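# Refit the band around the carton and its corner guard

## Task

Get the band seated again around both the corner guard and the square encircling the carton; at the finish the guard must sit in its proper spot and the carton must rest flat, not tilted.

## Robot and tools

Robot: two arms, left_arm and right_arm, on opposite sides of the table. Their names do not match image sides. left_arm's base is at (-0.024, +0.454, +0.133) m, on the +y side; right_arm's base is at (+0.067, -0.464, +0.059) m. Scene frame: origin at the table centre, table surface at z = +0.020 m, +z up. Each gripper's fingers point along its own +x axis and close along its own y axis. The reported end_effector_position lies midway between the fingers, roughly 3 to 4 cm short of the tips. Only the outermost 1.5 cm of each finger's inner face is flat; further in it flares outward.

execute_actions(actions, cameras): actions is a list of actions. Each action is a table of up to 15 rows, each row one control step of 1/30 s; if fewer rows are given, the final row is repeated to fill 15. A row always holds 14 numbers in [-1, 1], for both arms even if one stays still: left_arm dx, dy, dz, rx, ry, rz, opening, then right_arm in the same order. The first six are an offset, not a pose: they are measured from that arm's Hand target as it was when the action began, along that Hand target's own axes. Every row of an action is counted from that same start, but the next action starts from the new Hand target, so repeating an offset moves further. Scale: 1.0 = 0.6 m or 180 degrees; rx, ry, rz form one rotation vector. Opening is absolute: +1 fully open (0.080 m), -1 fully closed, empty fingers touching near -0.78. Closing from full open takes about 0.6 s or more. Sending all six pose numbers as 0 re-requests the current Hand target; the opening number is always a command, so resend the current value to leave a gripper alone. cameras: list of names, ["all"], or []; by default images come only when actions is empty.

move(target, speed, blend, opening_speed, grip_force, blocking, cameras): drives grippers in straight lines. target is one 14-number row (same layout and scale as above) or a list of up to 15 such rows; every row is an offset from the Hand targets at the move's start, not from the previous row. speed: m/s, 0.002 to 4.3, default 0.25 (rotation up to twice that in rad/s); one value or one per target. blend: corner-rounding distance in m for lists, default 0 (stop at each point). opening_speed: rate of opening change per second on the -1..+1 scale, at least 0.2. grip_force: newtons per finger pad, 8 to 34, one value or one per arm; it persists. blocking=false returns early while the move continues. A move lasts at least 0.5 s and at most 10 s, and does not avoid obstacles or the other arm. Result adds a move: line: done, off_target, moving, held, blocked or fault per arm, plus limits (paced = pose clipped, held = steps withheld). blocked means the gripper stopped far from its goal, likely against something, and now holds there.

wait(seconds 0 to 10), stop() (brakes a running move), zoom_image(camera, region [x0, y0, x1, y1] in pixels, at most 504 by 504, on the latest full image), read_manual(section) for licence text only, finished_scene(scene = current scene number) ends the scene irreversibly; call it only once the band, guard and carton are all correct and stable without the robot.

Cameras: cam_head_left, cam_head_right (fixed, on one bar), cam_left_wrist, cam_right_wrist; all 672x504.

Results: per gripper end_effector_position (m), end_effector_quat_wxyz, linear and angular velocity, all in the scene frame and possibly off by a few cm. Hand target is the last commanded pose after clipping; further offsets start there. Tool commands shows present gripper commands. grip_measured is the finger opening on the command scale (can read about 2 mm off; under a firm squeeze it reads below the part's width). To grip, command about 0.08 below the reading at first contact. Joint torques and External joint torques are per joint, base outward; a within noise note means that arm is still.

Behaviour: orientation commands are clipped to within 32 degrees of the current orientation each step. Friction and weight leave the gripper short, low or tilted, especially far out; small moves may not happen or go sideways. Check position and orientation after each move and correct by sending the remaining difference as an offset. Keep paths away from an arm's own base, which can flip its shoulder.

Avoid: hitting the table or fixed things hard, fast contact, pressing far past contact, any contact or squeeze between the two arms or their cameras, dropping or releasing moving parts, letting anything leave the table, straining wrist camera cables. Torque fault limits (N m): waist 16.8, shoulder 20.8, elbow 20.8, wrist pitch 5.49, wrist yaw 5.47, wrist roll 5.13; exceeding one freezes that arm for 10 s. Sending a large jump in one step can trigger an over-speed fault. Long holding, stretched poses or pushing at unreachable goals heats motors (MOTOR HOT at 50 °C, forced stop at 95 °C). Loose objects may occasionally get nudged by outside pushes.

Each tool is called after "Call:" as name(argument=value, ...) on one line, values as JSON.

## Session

Call:
execute_actions(actions=[])

Scene clock: 0.00 s.
left_arm: end_effector_position=(+0.1078, +0.0150, +0.3728) grip_measured=+1.000 end_effector_quat_wxyz=(+0.627, +0.261, -0.266, -0.684) | right_arm: end_effector_position=(-0.0262, -0.1063, +0.3602) grip_measured=+1.000 end_effector_quat_wxyz=(+0.791, +0.173, +0.041, +0.586)
Joint positions: left_arm=[0.457 1.625 0.882 0.715 0.539 0.778 0.08] | right_arm=[0.583 1.33 0.71 0.838 0.877 0.161 0.08]
Joint velocities: within noise
Joint torques (N m): no reading
External joint torques (N m): no reading
Heat: left arm: hottest wrist yaw 36 °C (+0.0 °C/min); right arm: hottest elbow 32 °C (+0.0 °C/min).
Hand target: left_arm +0.1078, +0.0150, +0.3765; +0.627, +0.260, -0.270, -0.683 | right_arm -0.0259, -0.1067, +0.3634; +0.790, +0.177, +0.040, +0.586
Tool commands: left_gripper/opening=+1.0 right_gripper/opening=+1.0
camera_calibration:
cam_left_wrist: T_world_to_cam=[[-0.73149, 0.107453, -0.673332, 0.332621], [0.663438, 0.340109, -0.666465, 0.194072], [0.157393, -0.934227, -0.320074, 0.194332], [0, 0, 0, 1]] pos_world=[0.0839676, 0.0798035, 0.415507]
cam_right_wrist: T_world_to_cam=[[0.923633, -0.315597, -0.217488, 0.0682737], [-0.26103, -0.102453, -0.959878, 0.361765], [0.280652, 0.943346, -0.177009, 0.247583], [0, 0, 0, 1]] pos_world=[-0.0381128, -0.174946, 0.405924]

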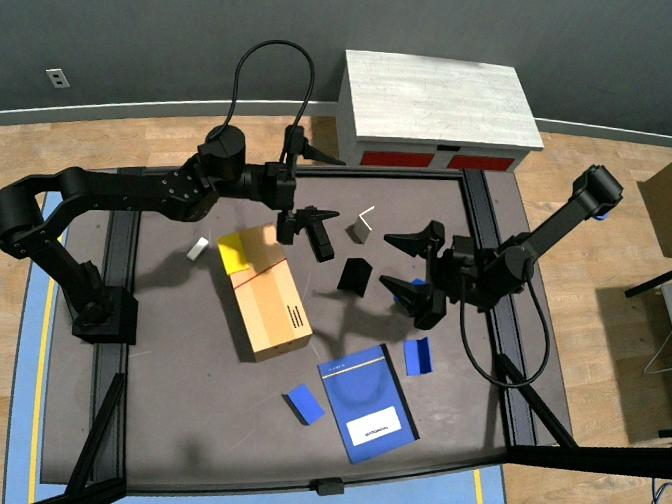

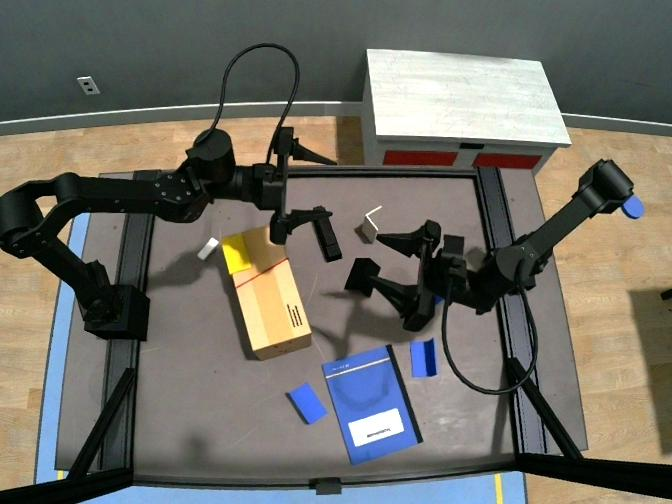

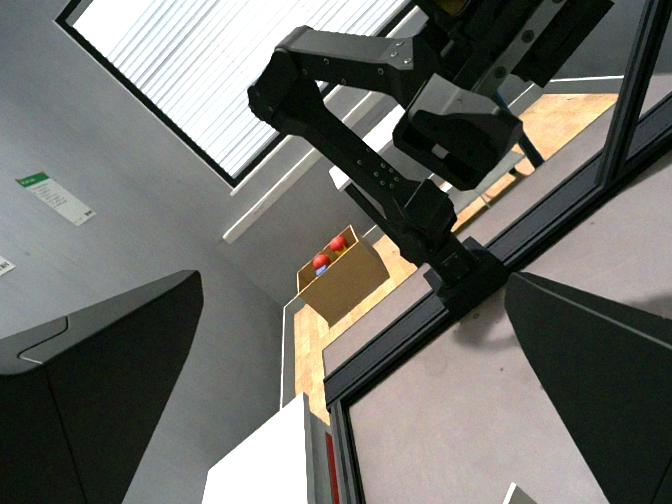

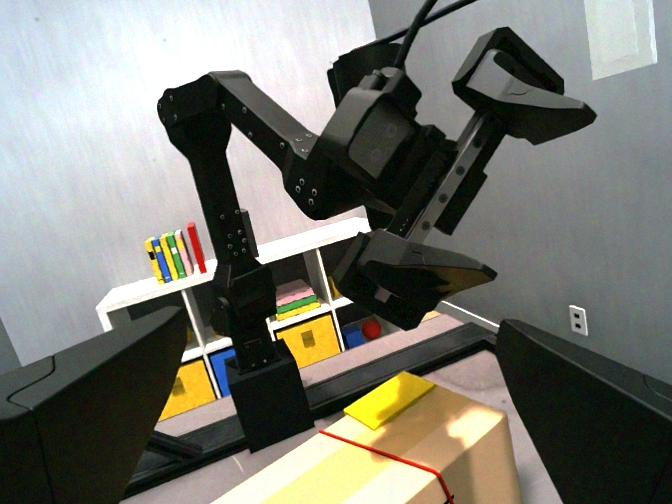

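Call:
zoom_image(camera="cam_head_right", region=[200, 210, 330, 380])

Call:
zoom_image(camera="cam_head_left", region=[200, 210, 330, 380])

Call:
zoom_image(camera="cam_right_wrist", region=[200, 350, 540, 504])

Scaled by 2.965 from the camera's 672x504 image, which has a finer 960x720 frame.

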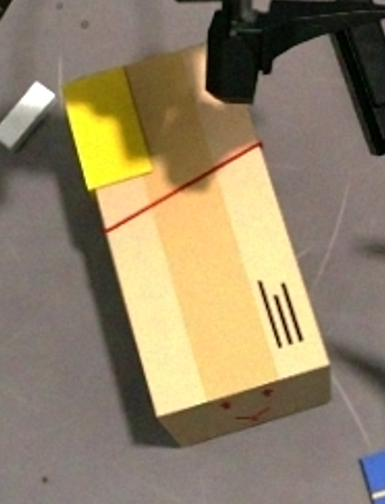

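Scaled by 2.965 from the camera's 672x504 image, which has a finer 960x720 frame.

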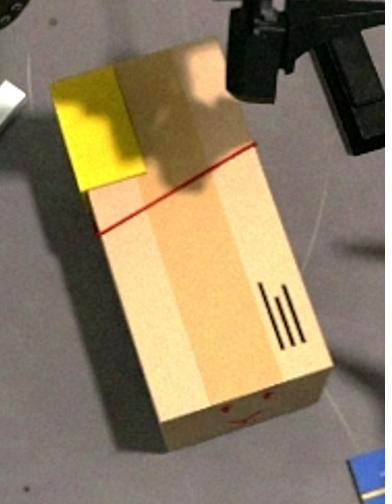

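Scaled by 1.482 from the camera's 672x504 image, which has a finer 960x720 frame.

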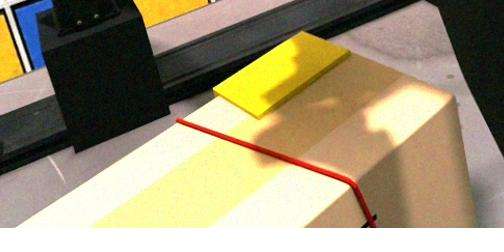

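Call:
move(target=[-0.3755,-0.3383,0.0227,-0.278,0.2759,0.016,0,0,0,0,0,0,0,1], cameras=[], speed=0.2)

Call:
move(target=[0,0,0,0,0,0,0,0.1853,-0.184,-0.173,-0.1607,0.3179,0.1452,0], cameras=["all"], speed=0.2)

Scene clock: 9.27 s.
left_arm: end_effector_position=(-0.0298, +0.2541, +0.2461) grip_measured=+0.003 end_effector_quat_wxyz=(+0.742, +0.231, +0.310, -0.548) | right_arm: end_effector_position=(-0.0262, -0.1063, +0.3602) grip_measured=+1.000 end_effector_quat_wxyz=(+0.791, +0.173, +0.041, +0.586)
Joint positions: left_arm=[-0.359 0.666 0.455 -0.698 -0.442 -0.498 0.035] | right_arm=[0.583 1.33 0.71 0.838 0.877 0.161 0.08]
Joint torques (N m): left_arm=[-0.4 -0.82 7.27 1.05 -0.46 -0.13] | right_arm=[0.05 -3.95 6.22 1.47 -0.09 0]
External joint torques (N m): left_arm=[-0.39 -0.23 0.91 -0.16 -0.24 -0.13] | right_arm=[0.09 0.37 0.19 0.18 0 0.01]
Heat: left arm: hottest wrist yaw 36 °C (+0.0 °C/min); right arm: hottest elbow 34 °C (+12.9 °C/min).
Hand target: left_arm -0.0294, +0.2538, +0.2487; +0.744, +0.226, +0.308, -0.548 | right_arm -0.0259, -0.1067, +0.3634; +0.790, +0.177, +0.040, +0.586
Off the commanded pose: left_arm 0.003 m, 1 deg | right_arm 0.003 m, 1 deg.
move: done
No camera images: "cameras" was empty.

Scene clock: 12.90 s.
left_arm: end_effector_position=(-0.0297, +0.2542, +0.2460) grip_measured=+0.003 end_effector_quat_wxyz=(+0.742, +0.231, +0.310, -0.548) | right_arm: end_effector_position=(+0.0803, -0.0092, +0.2414) grip_measured=+0.002 end_effector_quat_wxyz=(+0.547, -0.311, +0.232, +0.742)
Joint positions: left_arm=[-0.359 0.666 0.455 -0.699 -0.442 -0.498 0.035] | right_arm=[-0.115 1.729 1.397 -0.513 -0.294 -0.31 0.035]
Joint torques (N m): left_arm=[-0.39 -0.76 7.24 1.01 -0.55 -0.13] | right_arm=[-0.01 -5.79 8.12 1.2 -0.38 -0.13]
External joint torques (N m): left_arm=[-0.39 -0.16 0.87 -0.2 -0.33 -0.13] | right_arm=[-0.01 1.76 1.73 -0.1 -0.23 -0.13]
Heat: left arm: hottest wrist yaw 36 °C (+0.0 °C/min); right arm: hottest elbow 34 °C (+9.3 °C/min).
Hand target: left_arm -0.0293, +0.2538, +0.2487; +0.745, +0.227, +0.308, -0.547 | right_arm +0.0808, -0.0057, +0.2463; +0.547, -0.308, +0.227, +0.745
Off the commanded pose: left_arm 0.003 m, 1 deg | right_arm 0.006 m, 1 deg.
move: done
camera_calibration:
cam_left_wrist: T_world_to_cam=[[-0.95739, -0.286447, 0.03677, 0.0396367], [-0.278282, 0.880979, -0.382669, -0.115704], [0.077221, -0.376596, -0.923153, 0.403031], [0, 0, 0, 1]] pos_world=[-0.0253731, 0.265067, 0.326326]
cam_right_wrist: T_world_to_cam=[[0.933989, 0.341523, 0.105008, -0.0979508], [0.351646, -0.826526, -0.439545, 0.103951], [-0.063323, 0.447456, -0.892061, 0.300792], [0, 0, 0, 1]] pos_world=[0.073978, -0.0152207, 0.324302]

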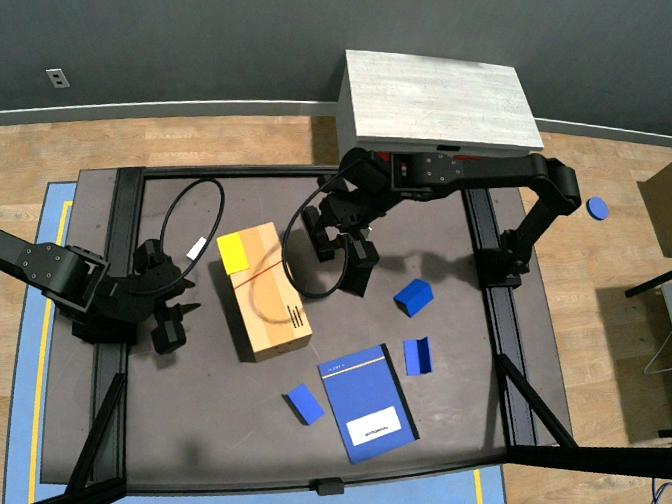

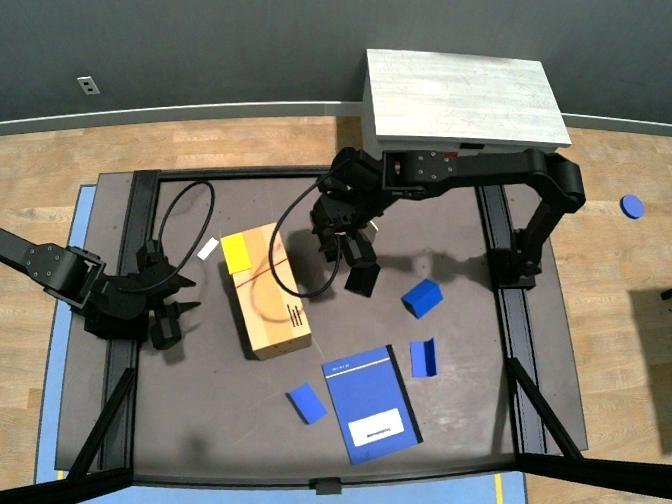

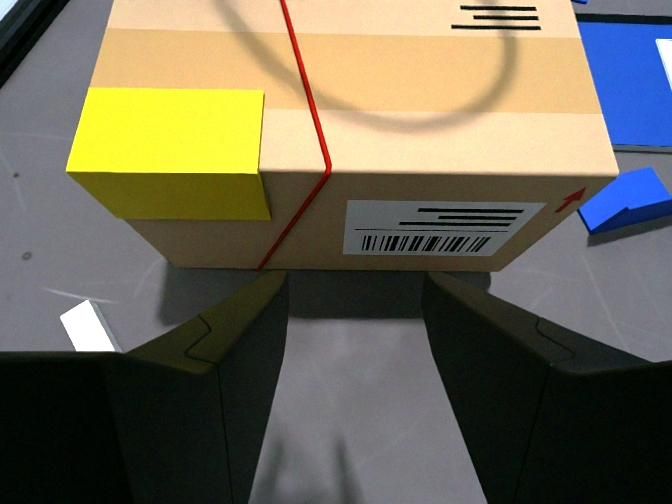

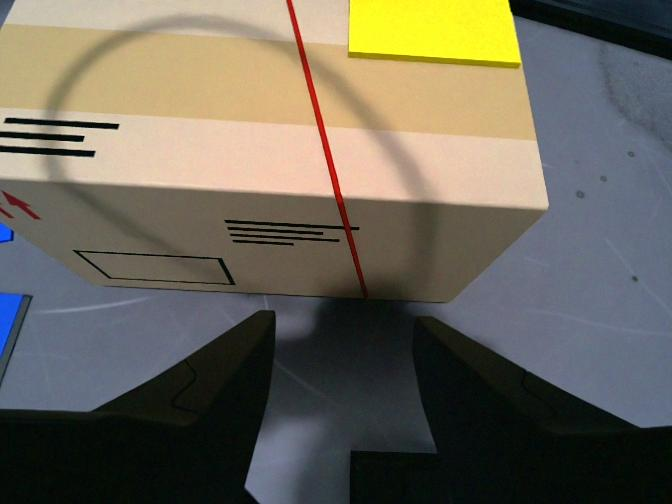

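Call:
move(target=[[0,0,0,0,0,0,0,0.115,-0.002,0.0243,0,0,0,0],[0,0,0,0,0,0,0,0.133,-0.002,0.0243,0,0,0,0],[0,0,0,0,0,0,0,0.131,-0.002,0.0243,0,0,0,-1],[0,0,0,0,0,0,0,0.1,-0.002,0.0243,0,0,0,-1]], cameras=["cam_left_wrist","cam_right_wrist"], speed=[0.1,0.04,0.04,0.05], opening_speed=1)

Call:
zoom_image(camera="cam_right_wrist", region=[200, 200, 480, 410])

Scene clock: 19.53 s.
left_arm: end_effector_position=(-0.0297, +0.2542, +0.2460) grip_measured=+0.003 end_effector_quat_wxyz=(+0.742, +0.231, +0.310, -0.548) | right_arm: end_effector_position=(+0.0658, +0.0462, +0.2016) grip_measured=-0.774 end_effector_quat_wxyz=(+0.545, -0.315, +0.237, +0.740)
Joint positions: left_arm=[-0.359 0.666 0.455 -0.699 -0.442 -0.498 0.035] | right_arm=[-0.062 1.958 1.539 -0.427 -0.257 -0.271 0]
Joint torques (N m): left_arm=[-0.42 -0.67 7.29 1.05 -0.53 -0.12] | right_arm=[-0.22 -10.24 6.15 1.26 -0.41 -0.12]
External joint torques (N m): left_arm=[-0.43 -0.06 0.92 -0.16 -0.3 -0.11] | right_arm=[-0.34 -1.2 -0.13 -0.02 -0.27 -0.12]
Heat: left arm: hottest wrist yaw 36 °C (+0.0 °C/min); right arm: hottest elbow 36 °C (+12.3 °C/min).
Hand target: left_arm -0.0293, +0.2538, +0.2487; +0.745, +0.227, +0.308, -0.547 | right_arm +0.0663, +0.0451, +0.2143; +0.547, -0.308, +0.227, +0.744
Off the commanded pose: left_arm 0.003 m, 1 deg | right_arm 0.013 m, 2 deg.
move: off_target (right_arm); target 3's new opening was sent with right_arm's hand 0.010 m and 1 deg from that target
camera_calibration:
cam_left_wrist: T_world_to_cam=[[-0.95739, -0.286447, 0.03677, 0.0396367], [-0.278282, 0.880979, -0.382669, -0.115704], [0.077221, -0.376596, -0.923153, 0.403031], [0, 0, 0, 1]] pos_world=[-0.0253731, 0.265067, 0.326326]
cam_right_wrist: T_world_to_cam=[[0.933855, 0.342926, 0.101573, -0.0984184], [0.352178, -0.832196, -0.428277, 0.135356], [-0.0623383, 0.43572, -0.897921, 0.241253], [0, 0, 0, 1]] pos_world=[0.0592784, 0.041274, 0.284592]
Images, in order (width x height): cam_left_wrist 672x504, cam_right_wrist 672x504.

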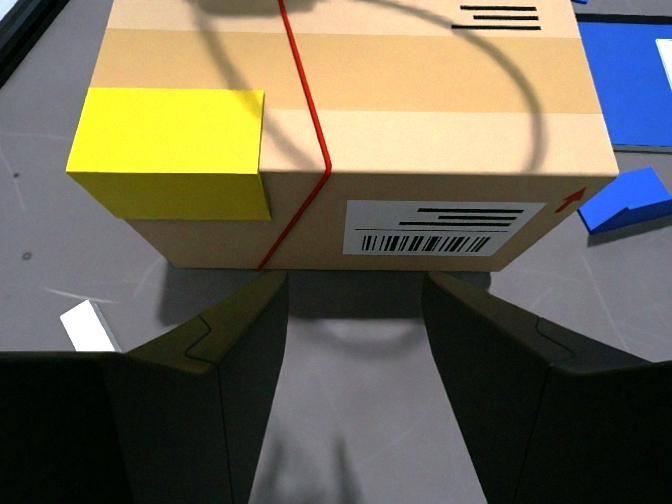

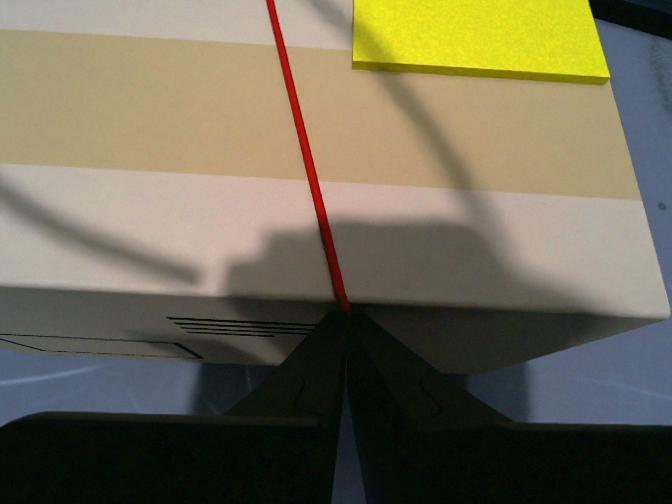

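Scaled by 1.800 from the camera's 672x504 image, which has a finer 960x720 frame.

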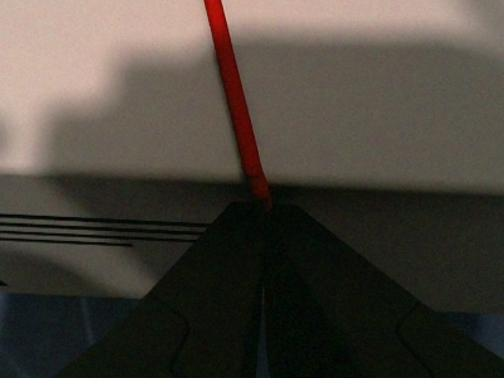

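Call:
move(target=[[0,0,0,0,0,0,0,0,-0.055,0,0,0,0,-1],[0,0,0,0,0,0,0,0.022,-0.055,0,0,0,0,-1],[0,0,0,0,0,0,0,0.022,-0.055,0,0,0,0,-0.6],[0,0,0,0,0,0,0,-0.09,-0.055,0,0,0,0,-0.6]], cameras=["cam_left_wrist","cam_right_wrist"], speed=0.05, opening_speed=0.6)

Scene clock: 23.97 s.
left_arm: end_effector_position=(-0.0297, +0.2542, +0.2460) grip_measured=+0.003 end_effector_quat_wxyz=(+0.742, +0.231, +0.310, -0.548) | right_arm: end_effector_position=(+0.1095, +0.0216, +0.2485) grip_measured=-0.602 end_effector_quat_wxyz=(+0.548, -0.310, +0.230, +0.742)
Joint positions: left_arm=[-0.359 0.666 0.455 -0.699 -0.442 -0.498 0.035] | right_arm=[-0.179 1.861 1.588 -0.582 -0.337 -0.36 0.008]
Joint torques (N m): left_arm=[-0.27 -0.64 7.28 1.05 -0.52 -0.15] | right_arm=[-0.12 -8.83 5.14 1.18 -0.41 -0.09]
External joint torques (N m): left_arm=[-0.26 -0.06 0.92 -0.16 -0.3 -0.15] | right_arm=[-0.12 -0.55 -1.11 -0.07 -0.24 -0.09]
Heat: left arm: hottest wrist yaw 36 °C (+0.0 °C/min); right arm: hottest elbow 36 °C (+10.0 °C/min).
Hand target: left_arm -0.0293, +0.2538, +0.2487; +0.745, +0.227, +0.308, -0.547 | right_arm +0.1092, +0.0184, +0.2524; +0.547, -0.308, +0.227, +0.744
Off the commanded pose: left_arm 0.003 m, 1 deg | right_arm 0.005 m, 1 deg.
move: done; target 3's new opening was sent with right_arm's hand 0.014 m and 2 deg from that target
camera_calibration:
cam_left_wrist: T_world_to_cam=[[-0.95739, -0.286447, 0.03677, 0.0396367], [-0.278282, 0.880979, -0.382669, -0.115704], [0.077221, -0.376596, -0.923153, 0.403031], [0, 0, 0, 1]] pos_world=[-0.0253731, 0.265067, 0.326326]
cam_right_wrist: T_world_to_cam=[[0.933906, 0.340999, 0.107421, -0.137042], [0.351937, -0.823965, -0.444097, 0.123409], [-0.0629256, 0.45255, -0.889516, 0.294407], [0, 0, 0, 1]] pos_world=[0.103078, 0.0151816, 0.331407]
Images, in order (width x height): cam_left_wrist 672x504, cam_right_wrist 672x504.

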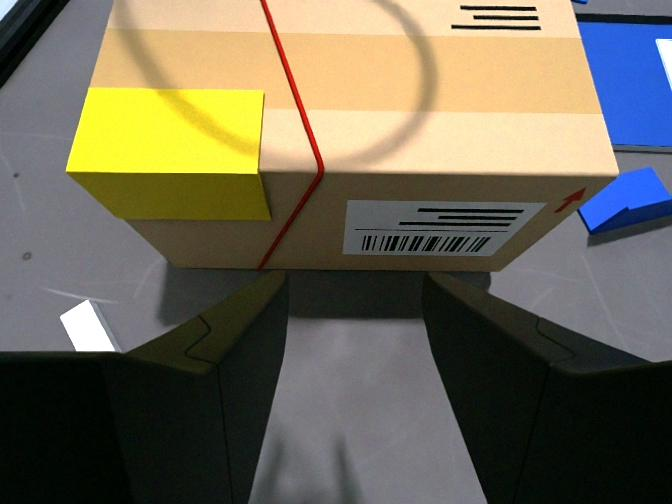

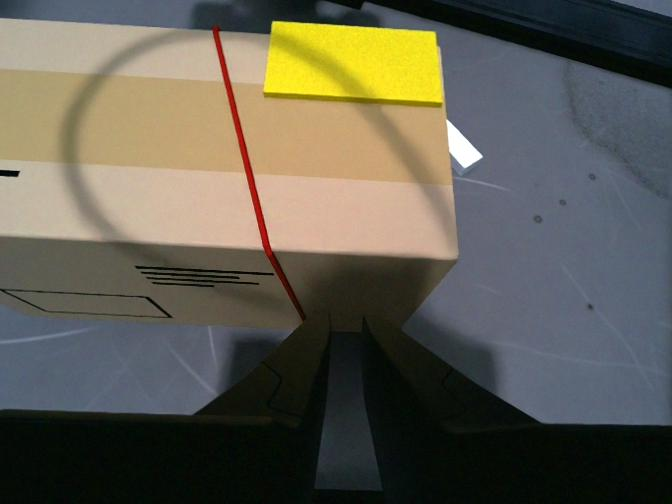

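Call:
move(target=[0.145,0.0155,0.0115,0,0,0,0,0,0,0,0,0,0,-0.6], cameras=["cam_left_wrist"], speed=0.1)

Scene clock: 26.80 s.
left_arm: end_effector_position=(-0.0009, +0.1914, +0.1960) grip_measured=+0.003 end_effector_quat_wxyz=(+0.746, +0.222, +0.306, -0.548) | right_arm: end_effector_position=(+0.1095, +0.0216, +0.2485) grip_measured=-0.602 end_effector_quat_wxyz=(+0.548, -0.310, +0.230, +0.742)
Joint positions: left_arm=[-0.059 1.054 0.338 -0.091 -0.253 -0.261 0.035] | right_arm=[-0.179 1.861 1.588 -0.582 -0.337 -0.36 0.008]
Joint torques (N m): left_arm=[0.41 -1.19 5.32 1.69 -0.01 0.15] | right_arm=[-0.18 -8.65 5.27 1.17 -0.4 -0.1]
External joint torques (N m): left_arm=[0.4 1.15 -0.61 0.35 0.12 0.15] | right_arm=[-0.16 -0.1 -1.18 -0.13 -0.24 -0.1]
Heat: left arm: hottest wrist yaw 36 °C (+0.0 °C/min); right arm: hottest elbow 36 °C (+9.0 °C/min).
Hand target: left_arm -0.0007, +0.1931, +0.1922; +0.744, +0.227, +0.308, -0.548 | right_arm +0.1092, +0.0184, +0.2524; +0.547, -0.308, +0.227, +0.744
Off the commanded pose: left_arm 0.004 m, 1 deg | right_arm 0.005 m, 1 deg.
move: done
camera_calibration:
cam_left_wrist: T_world_to_cam=[[-0.954849, -0.293904, 0.0433916, 0.0512409], [-0.286168, 0.870644, -0.40011, -0.0661848], [0.0798152, -0.394462, -0.91544, 0.332948], [0, 0, 0, 1]] pos_world=[0.00341305, 0.204018, 0.276089]
Images, in order (width x height): cam_left_wrist 672x504.

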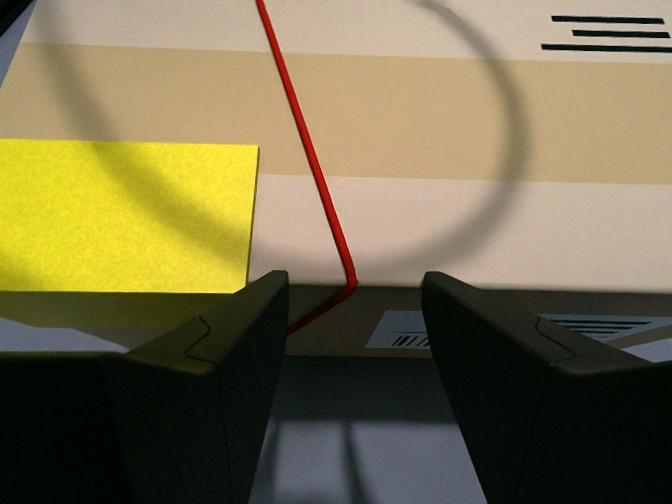

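Call:
move(target=[[0.006,0,0,0,0,0,0,0,0,0,0,0,0,-0.6],[0.006,0,0,0,0,0,-1,0,0,0,0,0,0,-0.6],[-0.03,0,0.005,0,0,0,-1,0,0,0,0,0,0,-0.6],[-0.046,0,0.044,0,0,0,-1,0,0,0,0,0,0,-0.6],[-0.046,0.06,0.044,0,0,0,-1,0,0,0,0,0,0,-0.6]], cameras=["cam_left_wrist","cam_right_wrist"], speed=0.05, opening_speed=1)

Scene clock: 32.47 s.
left_arm: end_effector_position=(+0.0337, +0.2057, +0.2254) grip_measured=-0.770 end_effector_quat_wxyz=(+0.744, +0.232, +0.315, -0.542) | right_arm: end_effector_position=(+0.1095, +0.0216, +0.2485) grip_measured=-0.602 end_effector_quat_wxyz=(+0.548, -0.310, +0.230, +0.742)
Joint positions: left_arm=[0.167 0.923 0.426 -0.312 -0.098 -0.098 0] | right_arm=[-0.179 1.861 1.588 -0.582 -0.337 -0.36 0.008]
Joint torques (N m): left_arm=[0.03 -3.15 6.97 1.42 0.1 0.15] | right_arm=[-0.13 -8.74 5.16 1.15 -0.39 -0.11]
External joint torques (N m): left_arm=[0.04 -1.25 0.66 0.08 0.15 0.15] | right_arm=[-0.12 -0.21 -1.29 -0.16 -0.22 -0.12]
Heat: left arm: hottest wrist yaw 36 °C (+0.0 °C/min); right arm: hottest elbow 37 °C (+9.2 °C/min).
Hand target: left_arm +0.0334, +0.2047, +0.2304; +0.744, +0.226, +0.308, -0.548 | right_arm +0.1092, +0.0184, +0.2524; +0.547, -0.308, +0.227, +0.744
Off the commanded pose: left_arm 0.005 m, 1 deg | right_arm 0.005 m, 1 deg.
move: done
camera_calibration:
cam_left_wrist: T_world_to_cam=[[-0.954054, -0.29738, 0.0366857, 0.0894503], [-0.289073, 0.881282, -0.373869, -0.0648965], [0.0788507, -0.367296, -0.926756, 0.35974], [0, 0, 0, 1]] pos_world=[0.0382149, 0.215924, 0.305846]
cam_right_wrist: T_world_to_cam=[[0.933906, 0.340999, 0.107421, -0.137042], [0.351937, -0.823965, -0.444097, 0.123409], [-0.0629256, 0.45255, -0.889516, 0.294407], [0, 0, 0, 1]] pos_world=[0.103078, 0.0151816, 0.331407]
Images, in order (width x height): cam_left_wrist 672x504, cam_right_wrist 672x504.

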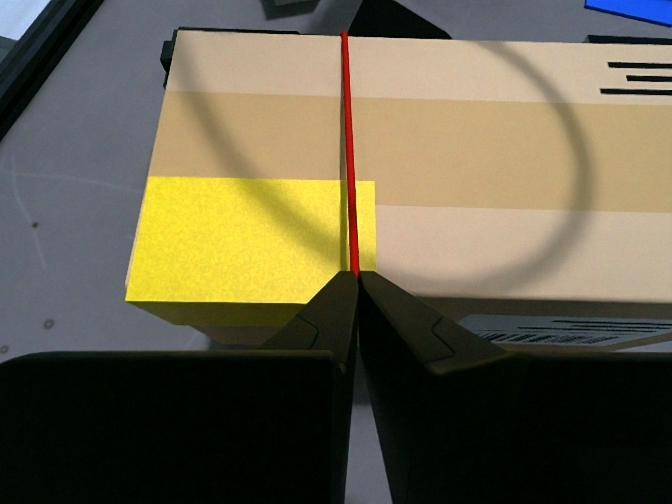

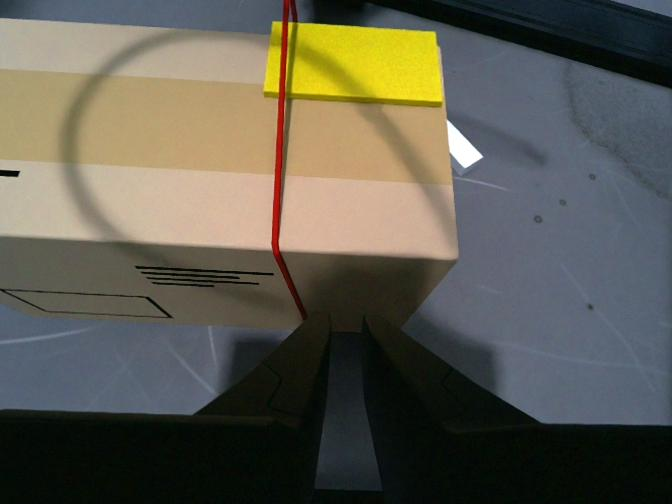

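Call:
move(target=[[0,0.05,0,0,0,0,-1,0,0,0,0,0,0,-0.6],[0.040,0.05,-0.042,0,0,0,-1,0,0,0,0,0,0,-0.6],[0.046,0.05,-0.044,0,0,0,-1,0,0,0,0,0,0,-0.6],[0.046,0.05,-0.044,0,0,0,-0.6,0,0,0,0,0,0,-0.6],[-0.03,0.05,-0.044,0,0,0,-0.6,0,0,0,0,0,0,-0.6]], cameras=["cam_left_wrist","cam_right_wrist"], speed=0.05, opening_speed=0.7)

Scene clock: 37.60 s.
left_arm: end_effector_position=(+0.0515, +0.2469, +0.2156) grip_measured=-0.603 end_effector_quat_wxyz=(+0.742, +0.232, +0.318, -0.543) | right_arm: end_effector_position=(+0.1095, +0.0216, +0.2485) grip_measured=-0.602 end_effector_quat_wxyz=(+0.548, -0.310, +0.230, +0.742)
Joint positions: left_arm=[0.385 0.716 0.332 -0.427 0.058 0.058 0.008] | right_arm=[-0.179 1.861 1.588 -0.582 -0.337 -0.36 0.008]
Joint torques (N m): left_arm=[0.24 -1.18 9.18 1.2 0.19 0.14] | right_arm=[-0.15 -8.86 5.18 1.17 -0.42 -0.1]
External joint torques (N m): left_arm=[0.24 -0.22 2.66 -0.16 0.16 0.13] | right_arm=[-0.12 -0.45 -1.15 -0.1 -0.25 -0.1]
Heat: left arm: hottest wrist yaw 36 °C (+0.0 °C/min); right arm: hottest shoulder 37 °C (+11.2 °C/min).
Hand target: left_arm +0.0527, +0.2436, +0.2244; +0.744, +0.226, +0.308, -0.548 | right_arm +0.1092, +0.0184, +0.2524; +0.547, -0.308, +0.227, +0.744
Off the commanded pose: left_arm 0.010 m, 1 deg | right_arm 0.005 m, 1 deg.
move: off_target (left_arm)
camera_calibration:
cam_left_wrist: T_world_to_cam=[[-0.9543, -0.295867, 0.0421268, 0.117467], [-0.290034, 0.882907, -0.369264, -0.101022], [0.0720591, -0.364607, -0.928369, 0.364416], [0, 0, 0, 1]] pos_world=[0.056539, 0.256817, 0.29606]
cam_right_wrist: T_world_to_cam=[[0.933906, 0.340999, 0.107421, -0.137042], [0.351937, -0.823965, -0.444097, 0.123409], [-0.0629256, 0.45255, -0.889516, 0.294407], [0, 0, 0, 1]] pos_world=[0.103078, 0.0151816, 0.331407]
Images, in order (width x height): cam_left_wrist 672x504, cam_right_wrist 672x504.

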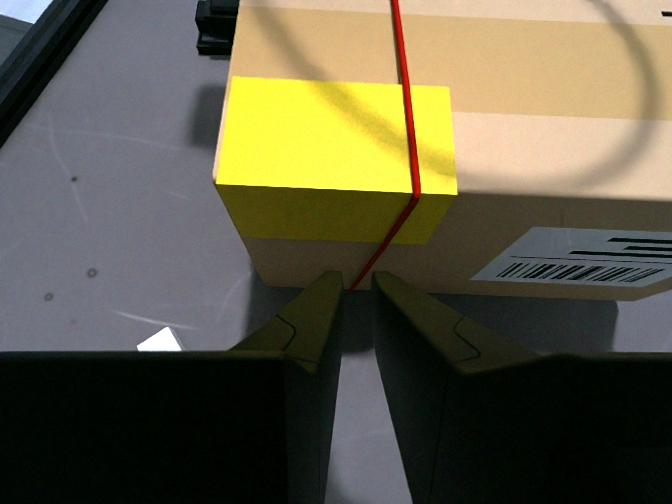

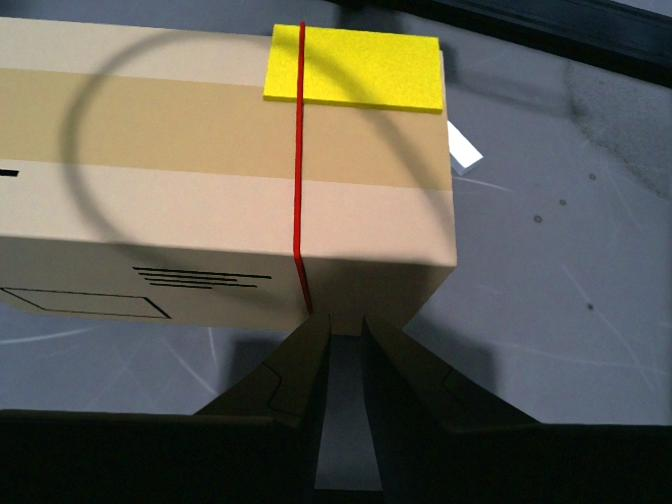

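Call:
move(target=[[0,-0.0402,0,0,0,0,-0.1,0,0,0,0,0,0,-0.6],[0.072,-0.0402,0,0,0,0,-0.1,0,0,0,0,0,0,-0.6]], cameras=["cam_left_wrist","cam_right_wrist"], speed=0.06)

Scene clock: 40.73 s.
left_arm: end_effector_position=(+0.0390, +0.2062, +0.1976) grip_measured=-0.103 end_effector_quat_wxyz=(+0.747, +0.224, +0.306, -0.547) | right_arm: end_effector_position=(+0.1095, +0.0216, +0.2485) grip_measured=-0.602 end_effector_quat_wxyz=(+0.548, -0.310, +0.230, +0.742)
Joint positions: left_arm=[0.204 0.97 0.307 -0.117 -0.07 -0.07 0.03] | right_arm=[-0.179 1.861 1.588 -0.582 -0.337 -0.36 0.008]
Joint torques (N m): left_arm=[0.23 -0.54 5.5 1.95 0.12 0.17] | right_arm=[-0.16 -8.78 5.14 1.18 -0.42 -0.09]
External joint torques (N m): left_arm=[0.21 1.43 -0.62 0.57 0.15 0.17] | right_arm=[-0.14 -0.45 -1.15 -0.08 -0.25 -0.09]
Heat: left arm: hottest wrist yaw 36 °C (+0.0 °C/min); right arm: hottest shoulder 38 °C (+11.8 °C/min).
Hand target: left_arm +0.0388, +0.2072, +0.1940; +0.744, +0.226, +0.308, -0.548 | right_arm +0.1092, +0.0184, +0.2524; +0.547, -0.308, +0.227, +0.744
Off the commanded pose: left_arm 0.004 m, 0 deg | right_arm 0.005 m, 1 deg.
move: done
camera_calibration:
cam_left_wrist: T_world_to_cam=[[-0.954694, -0.294766, 0.0408868, 0.0943331], [-0.286148, 0.871557, -0.39813, -0.0676089], [0.08172, -0.391792, -0.916417, 0.3366], [0, 0, 0, 1]] pos_world=[0.0432062, 0.218609, 0.277692]
cam_right_wrist: T_world_to_cam=[[0.933906, 0.340999, 0.107421, -0.137042], [0.351937, -0.823965, -0.444097, 0.123409], [-0.0629256, 0.45255, -0.889516, 0.294407], [0, 0, 0, 1]] pos_world=[0.103078, 0.0151816, 0.331407]
Images, in order (width x height): cam_left_wrist 672x504, cam_right_wrist 672x504.

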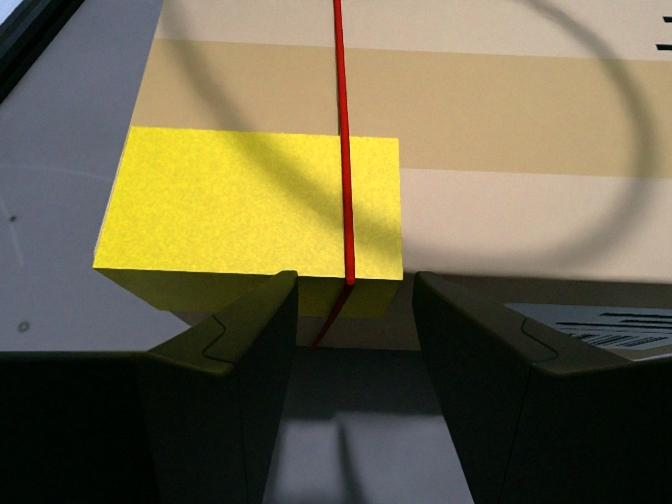

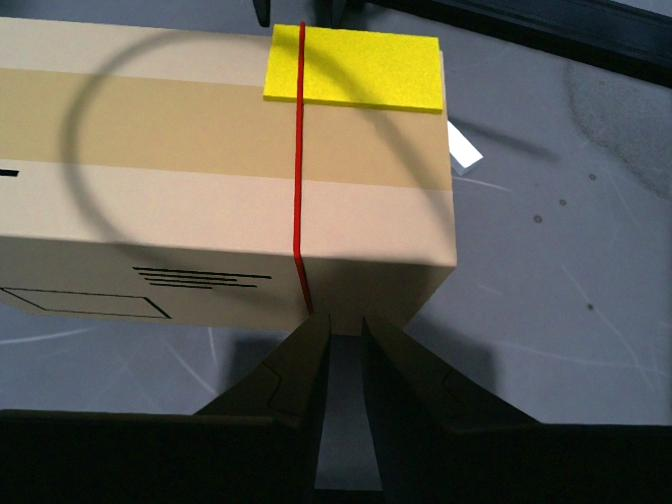

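Call:
move(target=[[0.008,0,0,0,0,0,-0.1,0,0,0,0,0,0,-0.6],[0.008,0,0,0,0,0,-1,0,0,0,0,0,0,-0.6],[-0.025,0,0.005,0,0,0,-1,0,0,0,0,0,0,-0.6],[-0.044,0,0.044,0,0,0,-1,0,0,0,0,0,0,-0.6],[-0.044,0.052,0.044,0,0,0,-1,0,0,0,0,0,0,-0.6],[0.002,0.052,0.002,0,0,0,-1,0,0,0,0,0,0,-0.6],[0.006,0.052,0,0,0,0,-1,0,0,0,0,0,0,-0.6],[0.006,0.052,0,0,0,0,-0.6,0,0,0,0,0,0,-0.6],[-0.07,0.052,0,0,0,0,-0.6,0,0,0,0,0,0,-0.6]], cameras=["cam_left_wrist","cam_right_wrist"], speed=0.06, opening_speed=1)

Scene clock: 49.30 s.
left_arm: end_effector_position=(+0.0584, +0.2482, +0.2148) grip_measured=-0.603 end_effector_quat_wxyz=(+0.742, +0.231, +0.318, -0.543) | right_arm: end_effector_position=(+0.1095, +0.0216, +0.2485) grip_measured=-0.602 end_effector_quat_wxyz=(+0.548, -0.310, +0.230, +0.742)
Joint positions: left_arm=[0.444 0.729 0.332 -0.417 0.098 0.099 0.008] | right_arm=[-0.179 1.861 1.588 -0.582 -0.337 -0.36 0.008]
Joint torques (N m): left_arm=[0.4 -0.98 9.07 1.21 0.17 0.2] | right_arm=[-0.16 -8.78 5.15 1.17 -0.42 -0.12]
External joint torques (N m): left_arm=[0.4 -0.02 2.65 -0.12 0.12 0.2] | right_arm=[-0.16 -0.39 -1.15 -0.08 -0.25 -0.12]
Heat: left arm: hottest wrist yaw 36 °C (+0.0 °C/min); right arm: hottest shoulder 39 °C (+11.0 °C/min).
Hand target: left_arm +0.0598, +0.2449, +0.2236; +0.745, +0.226, +0.308, -0.547 | right_arm +0.1092, +0.0184, +0.2524; +0.547, -0.308, +0.227, +0.744
Off the commanded pose: left_arm 0.010 m, 1 deg | right_arm 0.005 m, 1 deg.
move: off_target (left_arm)
camera_calibration:
cam_left_wrist: T_world_to_cam=[[-0.954101, -0.296304, 0.0435311, 0.124193], [-0.290955, 0.882638, -0.369183, -0.100485], [0.0709683, -0.364903, -0.928337, 0.363731], [0, 0, 0, 1]] pos_world=[0.0634424, 0.258217, 0.295161]
cam_right_wrist: T_world_to_cam=[[0.933906, 0.340999, 0.107421, -0.137042], [0.351937, -0.823965, -0.444097, 0.123409], [-0.0629256, 0.45255, -0.889516, 0.294407], [0, 0, 0, 1]] pos_world=[0.103078, 0.0151816, 0.331407]
Images, in order (width x height): cam_left_wrist 672x504, cam_right_wrist 672x504.

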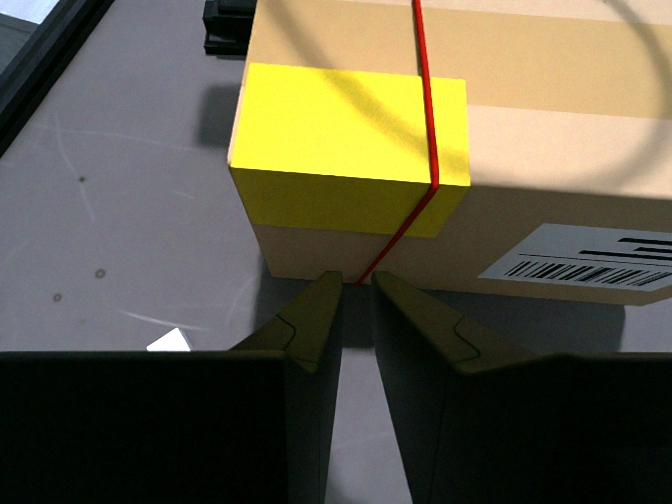

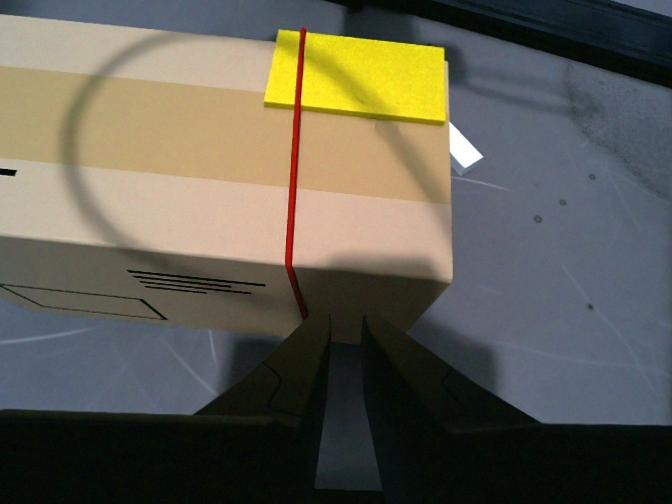

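Call:
move(target=[[0,-0.048,0.003,0.0169,0,-0.0169,-0.2,0,0,0,0,0,0,-0.6],[0.074,-0.048,0.0065,0.0169,0,-0.0169,-0.2,0,0,0,0,0,0,-0.6]], cameras=["cam_left_wrist","cam_right_wrist"], speed=0.06)

Scene clock: 53.13 s.
left_arm: end_effector_position=(+0.0416, +0.2025, +0.1987) grip_measured=-0.204 end_effector_quat_wxyz=(+0.723, +0.236, +0.297, -0.578) | right_arm: end_effector_position=(+0.1095, +0.0216, +0.2485) grip_measured=-0.602 end_effector_quat_wxyz=(+0.548, -0.310, +0.230, +0.742)
Joint positions: left_arm=[0.275 0.994 0.32 -0.105 0.041 0.038 0.026] | right_arm=[-0.179 1.861 1.588 -0.582 -0.337 -0.36 0.008]
Joint torques (N m): left_arm=[0.27 -0.69 5.46 1.97 -0.15 -0.01] | right_arm=[-0.02 -8.75 5.29 1.14 -0.39 -0.09]
External joint torques (N m): left_arm=[0.28 1.44 -0.67 0.58 -0.17 -0.01] | right_arm=[-0.09 -0.32 -1.07 -0.13 -0.22 -0.1]
Heat: left arm: hottest wrist yaw 36 °C (+0.0 °C/min); right arm: hottest shoulder 40 °C (+11.3 °C/min).
Hand target: left_arm +0.0424, +0.2036, +0.1951; +0.723, +0.238, +0.299, -0.575 | right_arm +0.1092, +0.0184, +0.2524; +0.547, -0.308, +0.227, +0.744
Off the commanded pose: left_arm 0.004 m, 0 deg | right_arm 0.005 m, 1 deg.
move: done
camera_calibration:
cam_left_wrist: T_world_to_cam=[[-0.976082, -0.213305, 0.0420222, 0.0797733], [-0.212175, 0.8925, -0.398027, -0.0704492], [0.0473962, -0.397423, -0.916411, 0.338479], [0, 0, 0, 1]] pos_world=[0.046875, 0.214411, 0.278793]
cam_right_wrist: T_world_to_cam=[[0.933906, 0.340999, 0.107421, -0.137042], [0.351937, -0.823965, -0.444097, 0.123409], [-0.0629256, 0.45255, -0.889516, 0.294407], [0, 0, 0, 1]] pos_world=[0.103078, 0.0151816, 0.331407]
Images, in order (width x height): cam_left_wrist 672x504, cam_right_wrist 672x504.

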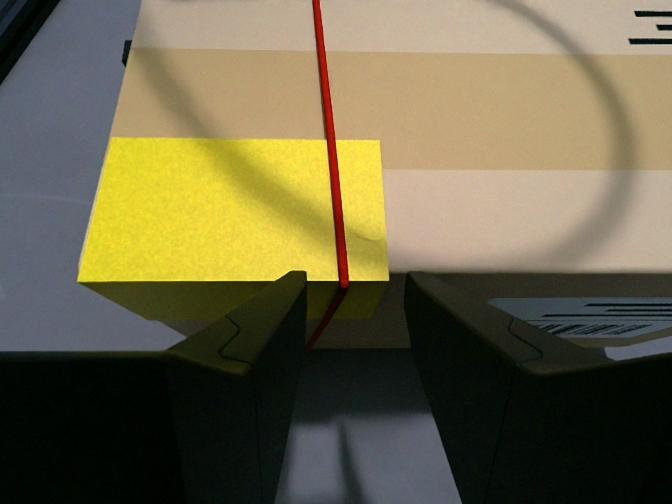

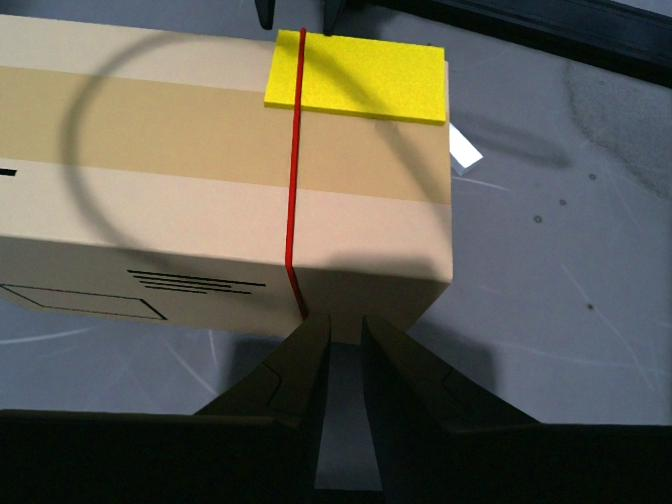

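Call:
move(target=[[0.006,0,0,0,0,0,-0.2,0,0,0,0,0,0,-0.6],[0.006,0,0,0,0,0,-1,0,0,0,0,0,0,-0.6],[-0.025,0,0.005,0,0,0,-1,0,0,0,0,0,0,-0.6],[-0.044,0,0.044,0,0,0,-1,0,0,0,0,0,0,-0.6],[-0.044,0.034,0.044,0,0,0,-1,0,0,0,0,0,0,-0.6],[-0.004,0.034,0.003,0,0,0,-1,0,0,0,0,0,0,-0.6]], cameras=["cam_left_wrist","cam_right_wrist"], speed=0.06, opening_speed=1)

Scene clock: 58.80 s.
left_arm: end_effector_position=(+0.0624, +0.2072, +0.2009) grip_measured=-0.771 end_effector_quat_wxyz=(+0.725, +0.236, +0.298, -0.575) | right_arm: end_effector_position=(+0.1095, +0.0216, +0.2485) grip_measured=-0.602 end_effector_quat_wxyz=(+0.548, -0.310, +0.230, +0.742)
Joint positions: left_arm=[0.406 1.005 0.337 -0.119 0.127 0.127 0] | right_arm=[-0.179 1.861 1.588 -0.582 -0.337 -0.36 0.008]
Joint torques (N m): left_arm=[0.32 -1.17 5.5 1.61 0.13 0.14] | right_arm=[-0.19 -8.81 5.15 1.15 -0.41 -0.1]
External joint torques (N m): left_arm=[0.33 1.01 -0.6 0.23 0.07 0.14] | right_arm=[-0.13 -0.43 -1.2 -0.13 -0.24 -0.1]
Heat: left arm: hottest wrist pitch 36 °C (+6.1 °C/min); right arm: hottest shoulder 41 °C (+11.2 °C/min).
Hand target: left_arm +0.0622, +0.2087, +0.1980; +0.723, +0.238, +0.299, -0.575 | right_arm +0.1092, +0.0184, +0.2524; +0.547, -0.308, +0.227, +0.744
Off the commanded pose: left_arm 0.003 m, 0 deg | right_arm 0.005 m, 1 deg.
move: done
camera_calibration:
cam_left_wrist: T_world_to_cam=[[-0.97461, -0.220333, 0.0398517, 0.102695], [-0.21782, 0.891745, -0.396668, -0.069117], [0.0518616, -0.395277, -0.917097, 0.340863], [0, 0, 0, 1]] pos_world=[0.0673552, 0.218997, 0.281095]
cam_right_wrist: T_world_to_cam=[[0.933906, 0.340999, 0.107421, -0.137042], [0.351937, -0.823965, -0.444097, 0.123409], [-0.0629256, 0.45255, -0.889516, 0.294407], [0, 0, 0, 1]] pos_world=[0.103078, 0.0151816, 0.331407]
Images, in order (width x height): cam_left_wrist 672x504, cam_right_wrist 672x504.

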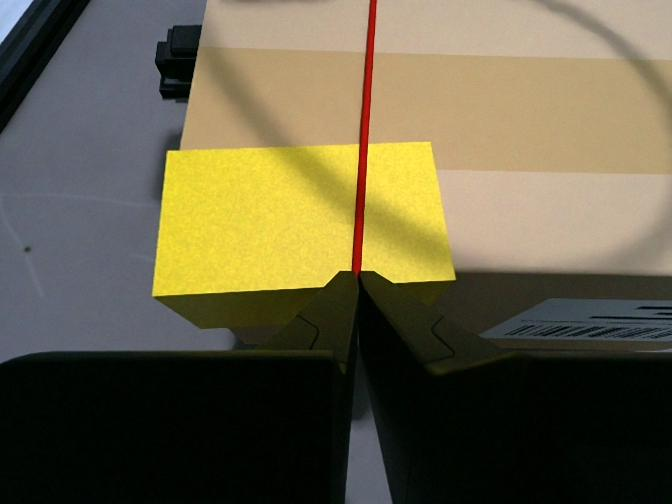

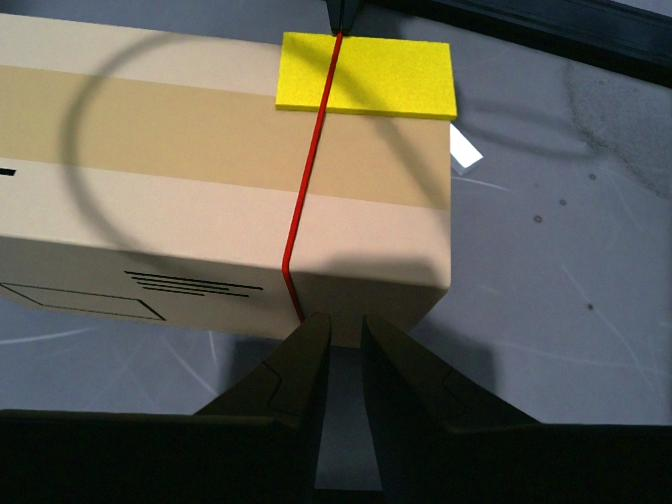

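Call:
move(target=[[0,0,0,0,0,0,-1,0,0.0322,-0.0127,0.0169,0,-0.0169,-0.1],[0,0,0,0,0,0,-1,0.1,0.0322,-0.0127,0.0169,0,-0.0169,-0.1]], cameras=["cam_left_wrist","cam_right_wrist"], speed=0.06)

Scene clock: 62.57 s.
left_arm: end_effector_position=(+0.0624, +0.2071, +0.2009) grip_measured=-0.771 end_effector_quat_wxyz=(+0.725, +0.236, +0.298, -0.575) | right_arm: end_effector_position=(+0.0799, +0.0430, +0.1995) grip_measured=-0.102 end_effector_quat_wxyz=(+0.571, -0.304, +0.244, +0.723)
Joint positions: left_arm=[0.406 1.005 0.337 -0.119 0.127 0.127 0] | right_arm=[-0.082 1.937 1.493 -0.385 -0.228 -0.234 0.03]
Joint torques (N m): left_arm=[0.35 -1.21 5.56 1.64 0.16 0.16] | right_arm=[0.2 -7.12 7.99 1.67 0.01 0.17]
External joint torques (N m): left_arm=[0.36 1 -0.67 0.22 0.1 0.16] | right_arm=[0.32 1.92 1.6 0.34 0.11 0.17]
Heat: left arm: hottest wrist pitch 36 °C (+5.0 °C/min); right arm: hottest shoulder 41 °C (+11.1 °C/min).
Hand target: left_arm +0.0622, +0.2086, +0.1980; +0.723, +0.238, +0.299, -0.575 | right_arm +0.0796, +0.0480, +0.2047; +0.575, -0.299, +0.238, +0.723
Off the commanded pose: left_arm 0.003 m, 0 deg | right_arm 0.007 m, 1 deg.
move: done
camera_calibration:
cam_left_wrist: T_world_to_cam=[[-0.97461, -0.220333, 0.0398517, 0.102797], [-0.21782, 0.891745, -0.396668, -0.0691349], [0.0518616, -0.395277, -0.917097, 0.340766], [0, 0, 0, 1]] pos_world=[0.0674552, 0.218997, 0.280995]
cam_right_wrist: T_world_to_cam=[[0.954603, 0.279458, 0.103137, -0.109578], [0.295886, -0.849537, -0.436737, 0.133732], [-0.0344308, 0.447427, -0.893657, 0.238001], [0, 0, 0, 1]] pos_world=[0.0732281, 0.0377446, 0.282399]
Images, in order (width x height): cam_left_wrist 672x504, cam_right_wrist 672x504.

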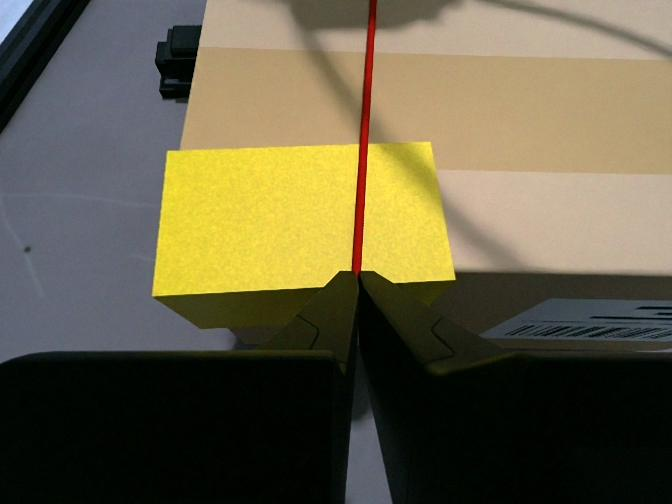

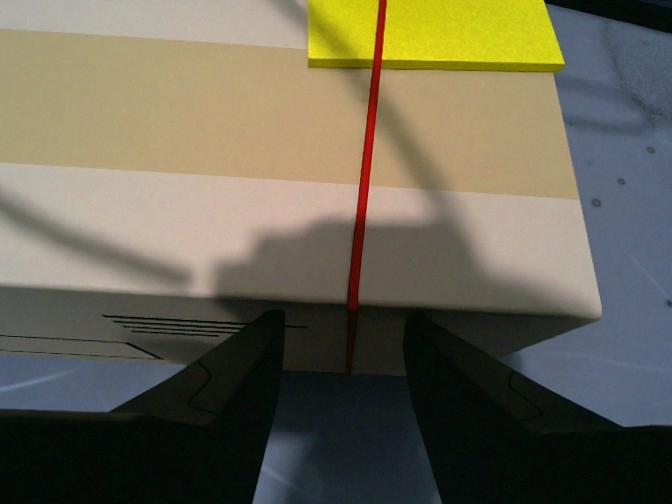

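Call:
move(target=[[0,0,0,0,0,0,-1,0.011,0,0,0,0,0,-0.1],[0,0,0,0,0,0,-1,0.011,0,0,0,0,0,-1],[0,0,0,0,0,0,-1,-0.018,0,0,0,0,0,-1],[0,0,0,0,0,0,-1,-0.018,-0.026,0,0,0,0,-1],[0,0,0,0,0,0,-1,0.004,-0.026,0,0,0,0,-1]], cameras=["cam_left_wrist","cam_right_wrist"], speed=0.05, opening_speed=1)

Scene clock: 67.53 s.
left_arm: end_effector_position=(+0.0624, +0.2071, +0.2009) grip_measured=-0.771 end_effector_quat_wxyz=(+0.725, +0.236, +0.298, -0.575) | right_arm: end_effector_position=(+0.0912, +0.0462, +0.1958) grip_measured=-0.774 end_effector_quat_wxyz=(+0.568, -0.306, +0.248, +0.723)
Joint positions: left_arm=[0.406 1.005 0.337 -0.119 0.127 0.127 0] | right_arm=[-0.11 1.962 1.52 -0.401 -0.25 -0.256 0]
Joint torques (N m): left_arm=[0.39 -1.2 5.68 1.63 0.17 0.15] | right_arm=[-0.11 -7.03 8.54 1.96 -0.05 0.07]
External joint torques (N m): left_arm=[0.4 1.01 -0.49 0.23 0.11 0.15] | right_arm=[-0.13 2.03 2.27 0.67 0.08 0.07]
Heat: left arm: hottest wrist yaw 36 °C (+0.0 °C/min); right arm: hottest shoulder 41 °C (+11.1 °C/min).
Hand target: left_arm +0.0622, +0.2086, +0.1980; +0.723, +0.238, +0.299, -0.575 | right_arm +0.0944, +0.0532, +0.2028; +0.575, -0.299, +0.238, +0.723
Off the commanded pose: left_arm 0.003 m, 0 deg | right_arm 0.011 m, 2 deg.
move: off_target (right_arm); target 2's new opening was sent with right_arm's hand 0.009 m and 1 deg from that target
camera_calibration:
cam_left_wrist: T_world_to_cam=[[-0.97461, -0.220333, 0.0398517, 0.102797], [-0.21782, 0.891745, -0.396668, -0.0691349], [0.0518616, -0.395277, -0.917097, 0.340766], [0, 0, 0, 1]] pos_world=[0.0674552, 0.218997, 0.280995]
cam_right_wrist: T_world_to_cam=[[0.953991, 0.283398, 0.0979067, -0.120019], [0.297379, -0.852622, -0.429652, 0.130063], [-0.0382853, 0.439, -0.897671, 0.235229], [0, 0, 0, 1]] pos_world=[0.0848247, 0.0416425, 0.278791]
Images, in order (width x height): cam_left_wrist 672x504, cam_right_wrist 672x504.

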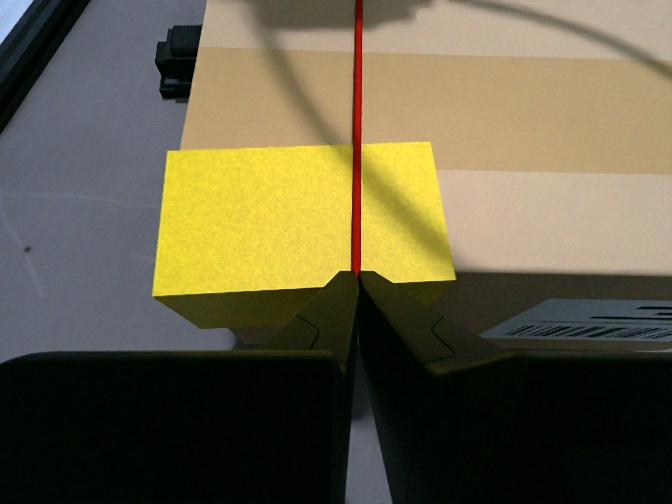

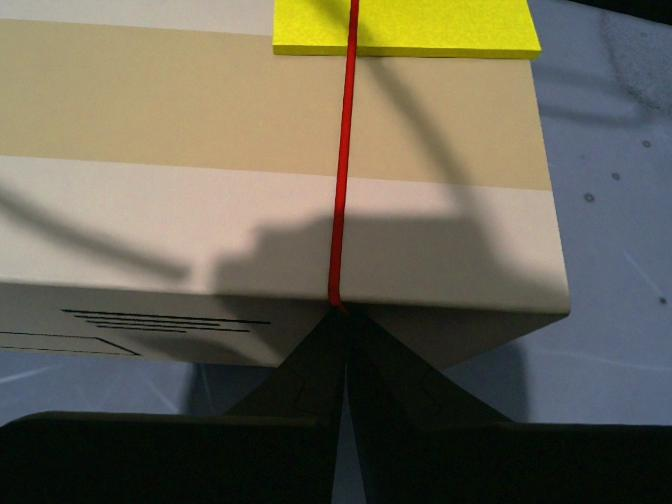

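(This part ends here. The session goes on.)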